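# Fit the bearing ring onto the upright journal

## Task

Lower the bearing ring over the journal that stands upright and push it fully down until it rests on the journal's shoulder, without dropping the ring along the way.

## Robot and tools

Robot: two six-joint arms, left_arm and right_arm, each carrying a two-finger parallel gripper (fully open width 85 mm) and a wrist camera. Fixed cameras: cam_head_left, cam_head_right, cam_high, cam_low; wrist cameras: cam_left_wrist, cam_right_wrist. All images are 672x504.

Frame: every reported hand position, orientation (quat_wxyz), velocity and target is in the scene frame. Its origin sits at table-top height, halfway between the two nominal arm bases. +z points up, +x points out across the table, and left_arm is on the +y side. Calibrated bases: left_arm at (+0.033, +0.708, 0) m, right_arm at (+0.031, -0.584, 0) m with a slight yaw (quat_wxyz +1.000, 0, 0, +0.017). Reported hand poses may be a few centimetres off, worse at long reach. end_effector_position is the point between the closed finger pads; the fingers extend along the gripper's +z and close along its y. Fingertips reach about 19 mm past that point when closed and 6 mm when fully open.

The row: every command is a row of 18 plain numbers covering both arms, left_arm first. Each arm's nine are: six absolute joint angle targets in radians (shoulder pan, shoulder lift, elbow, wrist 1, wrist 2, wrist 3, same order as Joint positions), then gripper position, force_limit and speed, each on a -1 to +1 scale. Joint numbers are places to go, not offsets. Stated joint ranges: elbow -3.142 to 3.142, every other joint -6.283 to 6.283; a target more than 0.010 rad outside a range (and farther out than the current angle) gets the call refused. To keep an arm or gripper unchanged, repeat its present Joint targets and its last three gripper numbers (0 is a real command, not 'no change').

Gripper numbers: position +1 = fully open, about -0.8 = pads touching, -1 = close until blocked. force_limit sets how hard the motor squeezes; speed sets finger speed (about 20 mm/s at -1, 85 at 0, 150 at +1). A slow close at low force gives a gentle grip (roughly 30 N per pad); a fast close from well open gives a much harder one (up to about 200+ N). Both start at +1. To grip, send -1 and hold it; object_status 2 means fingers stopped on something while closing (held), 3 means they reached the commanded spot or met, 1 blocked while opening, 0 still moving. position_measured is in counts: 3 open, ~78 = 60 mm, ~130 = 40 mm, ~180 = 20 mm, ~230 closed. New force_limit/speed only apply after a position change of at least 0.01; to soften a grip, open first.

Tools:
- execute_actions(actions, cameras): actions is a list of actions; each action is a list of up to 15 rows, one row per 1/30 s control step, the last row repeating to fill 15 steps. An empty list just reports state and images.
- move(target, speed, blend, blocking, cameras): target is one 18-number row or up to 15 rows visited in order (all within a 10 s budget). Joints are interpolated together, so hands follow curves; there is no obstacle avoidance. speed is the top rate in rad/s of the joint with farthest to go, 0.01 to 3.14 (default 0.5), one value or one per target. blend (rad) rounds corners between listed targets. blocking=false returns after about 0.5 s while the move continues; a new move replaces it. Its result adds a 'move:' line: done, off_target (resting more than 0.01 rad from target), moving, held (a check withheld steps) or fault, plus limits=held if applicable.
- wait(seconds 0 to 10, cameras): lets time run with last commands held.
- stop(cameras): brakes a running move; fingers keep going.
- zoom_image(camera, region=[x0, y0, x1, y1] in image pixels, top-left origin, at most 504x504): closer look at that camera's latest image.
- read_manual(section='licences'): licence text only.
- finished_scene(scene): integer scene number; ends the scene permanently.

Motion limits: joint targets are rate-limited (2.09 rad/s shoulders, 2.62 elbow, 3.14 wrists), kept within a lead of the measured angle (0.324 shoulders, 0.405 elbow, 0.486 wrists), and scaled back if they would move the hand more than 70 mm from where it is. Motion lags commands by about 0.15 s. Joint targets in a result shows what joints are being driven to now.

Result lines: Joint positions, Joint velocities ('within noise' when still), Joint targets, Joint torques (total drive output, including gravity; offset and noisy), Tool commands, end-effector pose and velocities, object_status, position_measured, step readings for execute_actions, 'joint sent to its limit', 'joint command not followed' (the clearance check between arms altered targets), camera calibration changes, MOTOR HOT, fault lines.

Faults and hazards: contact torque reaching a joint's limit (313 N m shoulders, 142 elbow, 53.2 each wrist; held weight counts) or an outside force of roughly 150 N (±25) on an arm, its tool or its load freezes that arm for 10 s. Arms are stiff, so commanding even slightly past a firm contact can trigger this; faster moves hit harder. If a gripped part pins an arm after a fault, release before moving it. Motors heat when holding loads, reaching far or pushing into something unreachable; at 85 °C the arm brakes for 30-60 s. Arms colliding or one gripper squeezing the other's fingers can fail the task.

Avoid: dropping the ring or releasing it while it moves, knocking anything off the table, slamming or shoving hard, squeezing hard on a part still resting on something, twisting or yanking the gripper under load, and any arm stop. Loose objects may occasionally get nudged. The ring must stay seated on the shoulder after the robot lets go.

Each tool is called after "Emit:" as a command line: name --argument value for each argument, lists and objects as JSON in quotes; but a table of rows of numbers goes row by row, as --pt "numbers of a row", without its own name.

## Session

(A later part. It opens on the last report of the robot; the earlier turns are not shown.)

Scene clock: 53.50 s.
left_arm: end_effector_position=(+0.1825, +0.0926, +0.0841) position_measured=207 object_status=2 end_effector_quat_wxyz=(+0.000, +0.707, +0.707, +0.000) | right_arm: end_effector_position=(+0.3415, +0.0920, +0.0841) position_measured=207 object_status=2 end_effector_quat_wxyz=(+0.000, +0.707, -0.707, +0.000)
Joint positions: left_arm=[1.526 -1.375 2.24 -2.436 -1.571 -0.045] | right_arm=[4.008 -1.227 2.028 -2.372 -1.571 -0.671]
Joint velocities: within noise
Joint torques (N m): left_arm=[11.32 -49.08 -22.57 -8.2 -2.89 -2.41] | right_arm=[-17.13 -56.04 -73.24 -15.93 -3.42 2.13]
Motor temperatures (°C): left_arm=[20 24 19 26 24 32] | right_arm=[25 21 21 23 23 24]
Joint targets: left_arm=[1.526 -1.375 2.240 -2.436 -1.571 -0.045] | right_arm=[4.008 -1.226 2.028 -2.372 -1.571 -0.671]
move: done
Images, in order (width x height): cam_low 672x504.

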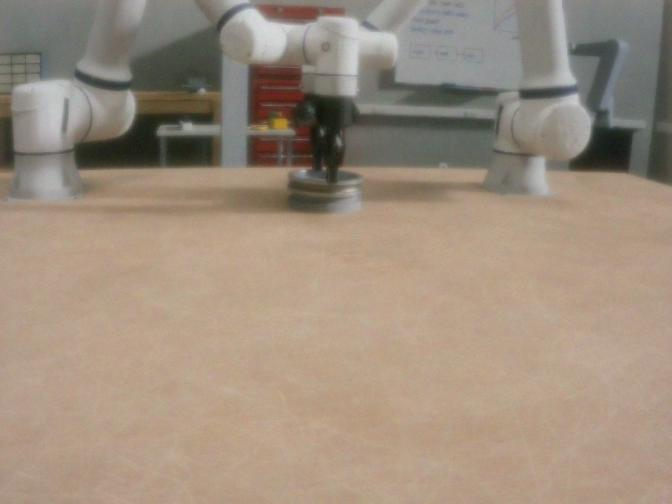

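Emit:
move --pt "1.5261 -1.3683 2.2421 -2.4446 -1.571 -0.0447 -1 1 -1 4.0077 -1.2212 2.0299 -2.3795 -1.571 -0.6707 -1 1 -1" --pt "1.5261 -1.3583 2.2459 -2.4584 -1.571 -0.0447 -1 1 -1 4.0077 -1.2124 2.0333 -2.3917 -1.571 -0.6707 -1 1 -1" --speed 0.01 --cameras '["cam_low","cam_left_wrist","cam_right_wrist"]'

Emit:
zoom_image --camera "cam_low" --region '[275, 150, 375, 220]'

Scene clock: 57.00 s.
left_arm: end_effector_position=(+0.1825, +0.0926, +0.0737) position_measured=207 object_status=2 end_effector_quat_wxyz=(+0.000, +0.707, +0.707, +0.000) | right_arm: end_effector_position=(+0.3415, +0.0920, +0.0735) position_measured=207 object_status=2 end_effector_quat_wxyz=(+0.000, +0.707, -0.707, +0.000)
Joint positions: left_arm=[1.526 -1.358 2.246 -2.458 -1.571 -0.045] | right_arm=[4.008 -1.213 2.033 -2.392 -1.571 -0.671]
Joint velocities: within noise
Joint torques (N m): left_arm=[-0.67 -50.61 -22.04 -7.3 -2.18 -2.54] | right_arm=[-16.24 -52.89 -70.5 -15.16 -4.2 2.19]
Motor temperatures (°C): left_arm=[20 24 19 26 24 32] | right_arm=[25 21 21 23 23 24]
Joint targets: left_arm=[1.526 -1.358 2.246 -2.458 -1.571 -0.045] | right_arm=[4.008 -1.212 2.033 -2.392 -1.571 -0.671]
move: done
camera_calibration:
cam_left_wrist: T_world_to_cam=[[0.992421, 0.119373, -0.0291588, -0.182157], [0.122711, -0.950182, 0.286525, 0.068803], [0.0064971, -0.287932, -0.957629, 0.227986], [0, 0, 0, 1]] pos_world=[0.170852, 0.152764, 0.1933]
cam_right_wrist: T_world_to_cam=[[-0.99553, 0.0928381, 0.0173353, 0.352233], [0.0921763, 0.915161, 0.392407, -0.134934], [0.0205658, 0.392251, -0.919628, 0.150943], [0, 0, 0, 1]] pos_world=[0.359993, 0.0315781, 0.185654]
Images, in order (width x height): cam_low 672x504, cam_left_wrist 672x504, cam_right_wrist 672x504.

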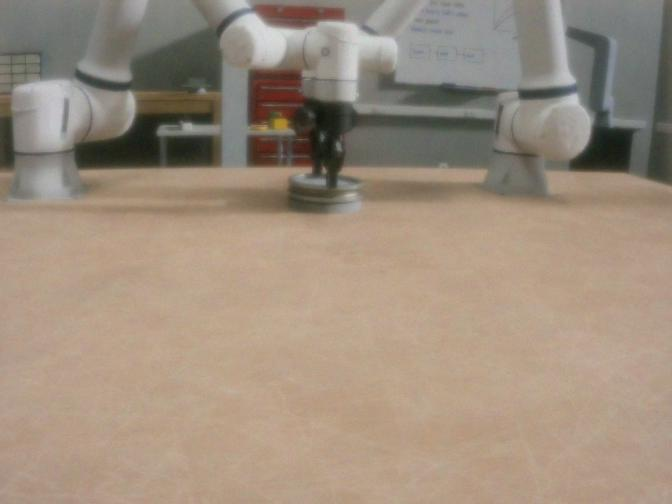

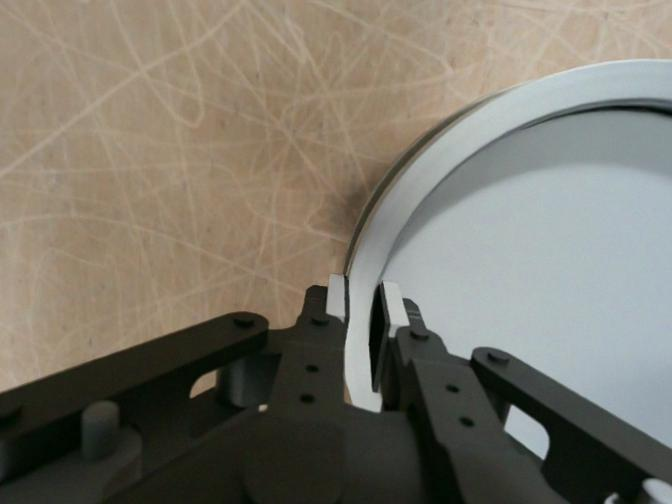

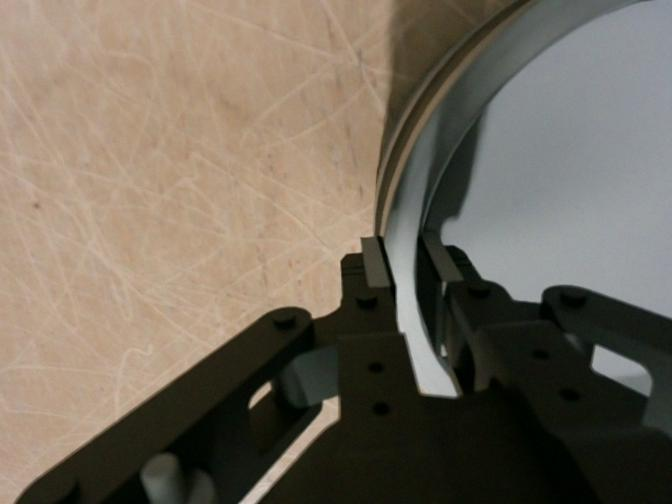

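Scaled by 5.040 from the camera's 672x504 image, which has a finer 960x720 frame.

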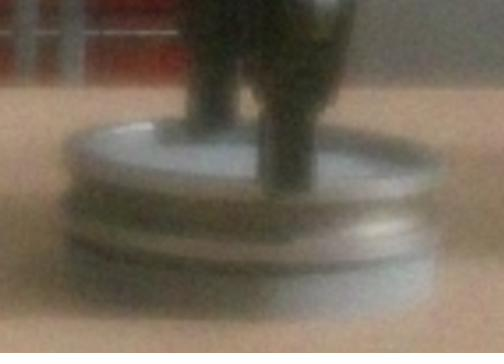

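Emit:
move --pt "1.5261 -1.3583 2.2459 -2.4584 -1.571 -0.0447 -0.45 1 -1 4.0077 -1.2124 2.0333 -2.3917 -1.571 -0.6707 -1 1 -1" --pt "1.5261 -1.3583 2.2459 -2.4584 -1.571 -0.0447 -1 1 -1 4.0077 -1.2124 2.0333 -2.3917 -1.571 -0.6707 -1 1 -1" --pt "1.5261 -1.3583 2.2459 -2.4584 -1.571 -0.0447 -1 1 -1 4.0077 -1.2124 2.0333 -2.3917 -1.571 -0.6707 -0.45 1 -1" --pt "1.5261 -1.3583 2.2459 -2.4584 -1.571 -0.0447 -0.45 1 -1 4.0077 -1.2124 2.0333 -2.3917 -1.571 -0.6707 -0.45 1 -1" --cameras '["cam_low","cam_left_wrist","cam_right_wrist","cam_high"]'

Emit:
zoom_image --camera "cam_low" --region '[275, 150, 375, 220]'

Emit:
zoom_image --camera "cam_high" --region '[380, 112, 444, 176]'

Scene clock: 61.90 s.
left_arm: end_effector_position=(+0.1825, +0.0926, +0.0736) position_measured=186 object_status=0 end_effector_quat_wxyz=(+0.000, +0.707, +0.707, +0.000) | right_arm: end_effector_position=(+0.3415, +0.0920, +0.0734) position_measured=186 object_status=3 end_effector_quat_wxyz=(+0.000, +0.707, -0.707, +0.000)
Joint positions: left_arm=[1.526 -1.358 2.246 -2.458 -1.571 -0.045] | right_arm=[4.008 -1.212 2.033 -2.392 -1.571 -0.671]
Joint velocities: within noise
Joint torques (N m): left_arm=[-6.96 -94.63 -23.58 -3.21 2.02 -1.99] | right_arm=[15.73 -67.65 -48.08 -3.06 1.95 2.02]
Motor temperatures (°C): left_arm=[20 24 19 26 24 32] | right_arm=[25 21 21 23 23 24]
Joint targets: left_arm=[1.526 -1.358 2.246 -2.458 -1.571 -0.045] | right_arm=[4.008 -1.212 2.033 -2.392 -1.571 -0.671]
move: done
camera_calibration:
cam_left_wrist: T_world_to_cam=[[0.992422, 0.119345, -0.0292541, -0.182137], [0.122712, -0.950185, 0.286513, 0.0688343], [0.00639712, -0.287932, -0.95763, 0.227907], [0, 0, 0, 1]] pos_world=[0.170852, 0.152764, 0.1932]
cam_right_wrist: T_world_to_cam=[[-0.995531, 0.0928301, 0.0173318, 0.352236], [0.0921676, 0.915162, 0.392407, -0.134891], [0.0205658, 0.392251, -0.919628, 0.150851], [0, 0, 0, 1]] pos_world=[0.359992, 0.0315781, 0.185554]
Images, in order (width x height): cam_high 672x504, cam_low 672x504, cam_left_wrist 672x504, cam_right_wrist 672x504.

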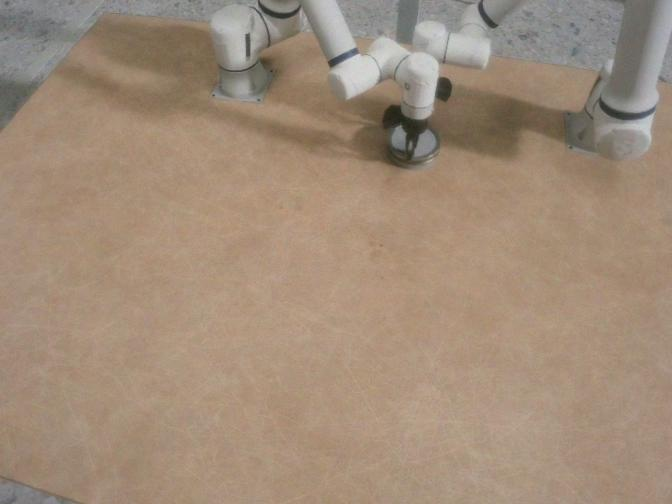

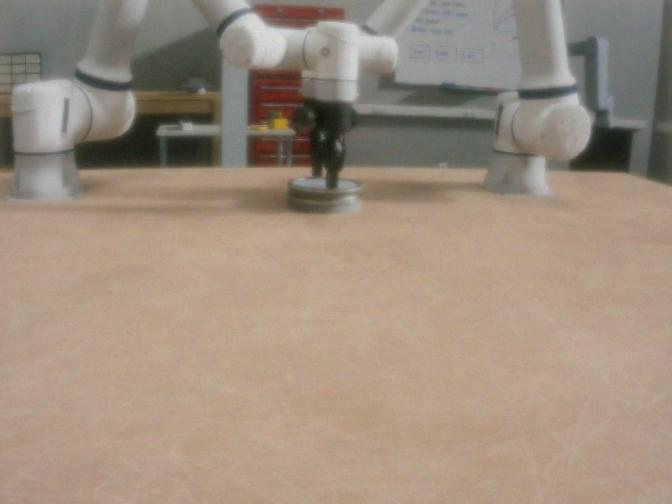

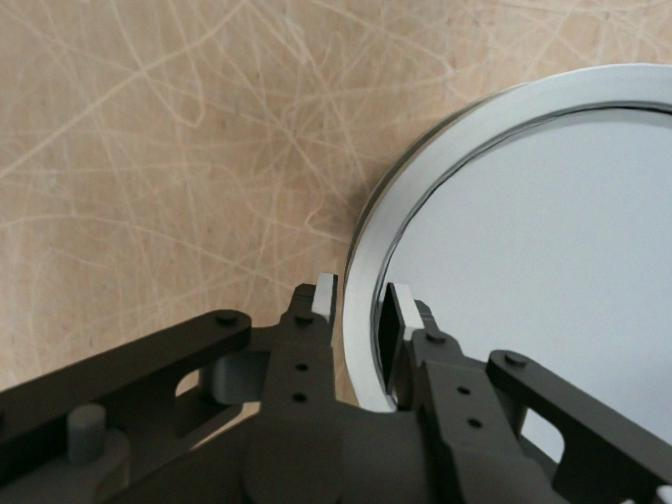

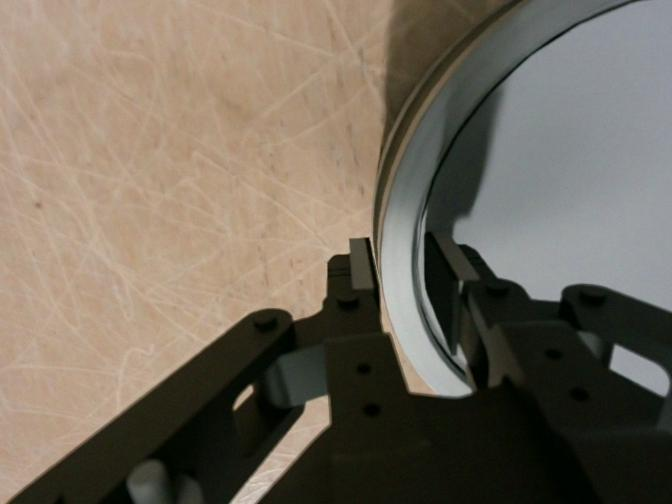

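Scaled by 5.040 from the camera's 672x504 image, which has a finer 960x720 frame.

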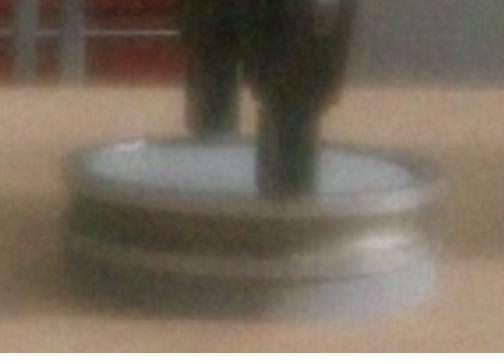

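Scaled by 7.875 from the camera's 672x504 image, which has a finer 960x720 frame.

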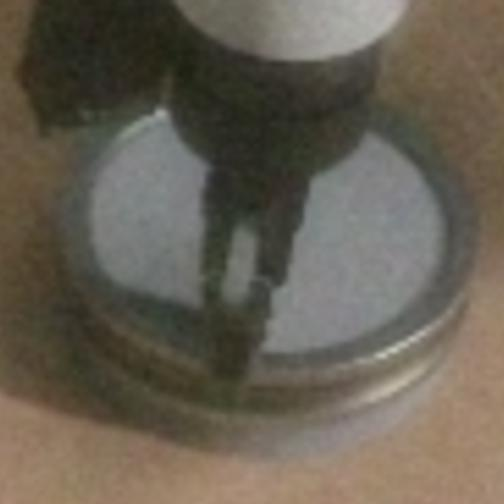

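Emit:
move --pt "1.5261 -1.4007 2.2305 -2.4006 -1.571 -0.0447 -0.45 1 -1 4.0077 -1.2463 2.0195 -2.3440 -1.571 -0.6707 -0.45 1 -1" --pt "1.5179 -1.4024 2.2327 -2.4011 -1.571 -0.0529 -1 1 -1 4.0023 -1.2436 2.0154 -2.3426 -1.571 -0.6761 -1 1 -1" --pt "1.5179 -1.3620 2.2474 -2.4562 -1.571 -0.0529 -1 1 -1 4.0023 -1.2113 2.0285 -2.3880 -1.571 -0.6761 -1 1 -1" --speed '[0.15,0.15,0.05]' --cameras '[]'

Emit:
move --target '[1.5179,-1.3587,2.2485,-2.4606,-1.571,-0.0529,-1,1,-1,4.0023,-1.2087,2.0296,-2.3917,-1.571,-0.6761,-1,1,-1]' --speed 0.01 --cameras '[]'

Scene clock: 67.80 s.
left_arm: end_effector_position=(+0.1775, +0.0926, +0.0750) position_measured=231 object_status=3 end_effector_quat_wxyz=(+0.000, +0.707, +0.707, +0.000) | right_arm: end_effector_position=(+0.3466, +0.0921, +0.0747) position_measured=231 object_status=3 end_effector_quat_wxyz=(+0.000, +0.707, -0.707, +0.000)
Joint positions: left_arm=[1.518 -1.362 2.247 -2.456 -1.571 -0.053] | right_arm=[4.002 -1.211 2.028 -2.388 -1.571 -0.676]
Joint velocities: within noise
Joint torques (N m): left_arm=[-17.08 -53.46 -22.89 -8.95 1.14 -3.32] | right_arm=[-9.58 -47.49 -43.27 -7.85 0.63 -1.91]
Motor temperatures (°C): left_arm=[20 24 19 26 24 32] | right_arm=[25 21 21 23 23 24]
Joint targets: left_arm=[1.518 -1.362 2.247 -2.456 -1.571 -0.053] | right_arm=[4.002 -1.211 2.029 -2.388 -1.571 -0.676]
move: done
No camera images: "cameras" was empty.

Scene clock: 68.50 s.
left_arm: end_effector_position=(+0.1775, +0.0925, +0.0731) position_measured=231 object_status=3 end_effector_quat_wxyz=(+0.000, +0.707, +0.707, +0.000) | right_arm: end_effector_position=(+0.3466, +0.0922, +0.0729) position_measured=231 object_status=3 end_effector_quat_wxyz=(+0.000, +0.707, -0.707, +0.000)
Joint positions: left_arm=[1.518 -1.359 2.248 -2.46 -1.571 -0.053] | right_arm=[4.002 -1.209 2.029 -2.392 -1.571 -0.676]
Joint velocities: within noise
Joint torques (N m): left_arm=[-16.95 -24.24 -10.83 -5.48 1.17 -3.06] | right_arm=[-8.3 -8.29 -5.85 -2.82 1.07 -1.78]
Motor temperatures (°C): left_arm=[20 24 19 26 24 32] | right_arm=[25 21 21 23 23 24]
Joint targets: left_arm=[1.518 -1.359 2.248 -2.461 -1.571 -0.053] | right_arm=[4.002 -1.209 2.030 -2.392 -1.571 -0.676]
move: done
No camera images: "cameras" was empty.

Same contact height as scene 1; seated. Raise and finish.

Emit:
move --target '[1.5179,-1.4024,2.2327,-2.4011,-1.571,-0.0529,-1,1,-1,4.0023,-1.2436,2.0154,-2.3426,-1.571,-0.6761,-1,1,-1]' --speed 0.1 --cameras '[]'

Emit:
finished_scene --scene 2

Scene clock: 70.33 s.
left_arm: end_effector_position=(+0.1775, +0.0932, +0.1000) position_measured=231 object_status=3 end_effector_quat_wxyz=(+0.000, +0.707, +0.707, +0.000) | right_arm: end_effector_position=(+0.3464, +0.0919, +0.0993) position_measured=231 object_status=3 end_effector_quat_wxyz=(+0.000, +0.707, -0.707, +0.000)
Joint positions: left_arm=[1.518 -1.402 2.233 -2.401 -1.571 -0.053] | right_arm=[4.002 -1.243 2.015 -2.343 -1.571 -0.676]
Joint velocities: within noise
Joint torques (N m): left_arm=[-16.12 -101.74 -48.76 -3.27 0.88 -3.22] | right_arm=[-7.14 -66.33 -62.34 -2.66 0.29 -1.69]
Motor temperatures (°C): left_arm=[20 24 19 26 24 32] | right_arm=[25 21 21 23 23 24]
Joint targets: left_arm=[1.518 -1.402 2.233 -2.401 -1.571 -0.053] | right_arm=[4.002 -1.244 2.015 -2.343 -1.571 -0.676]
move: done
No camera images: "cameras" was empty.

The scene is finished: the task was done.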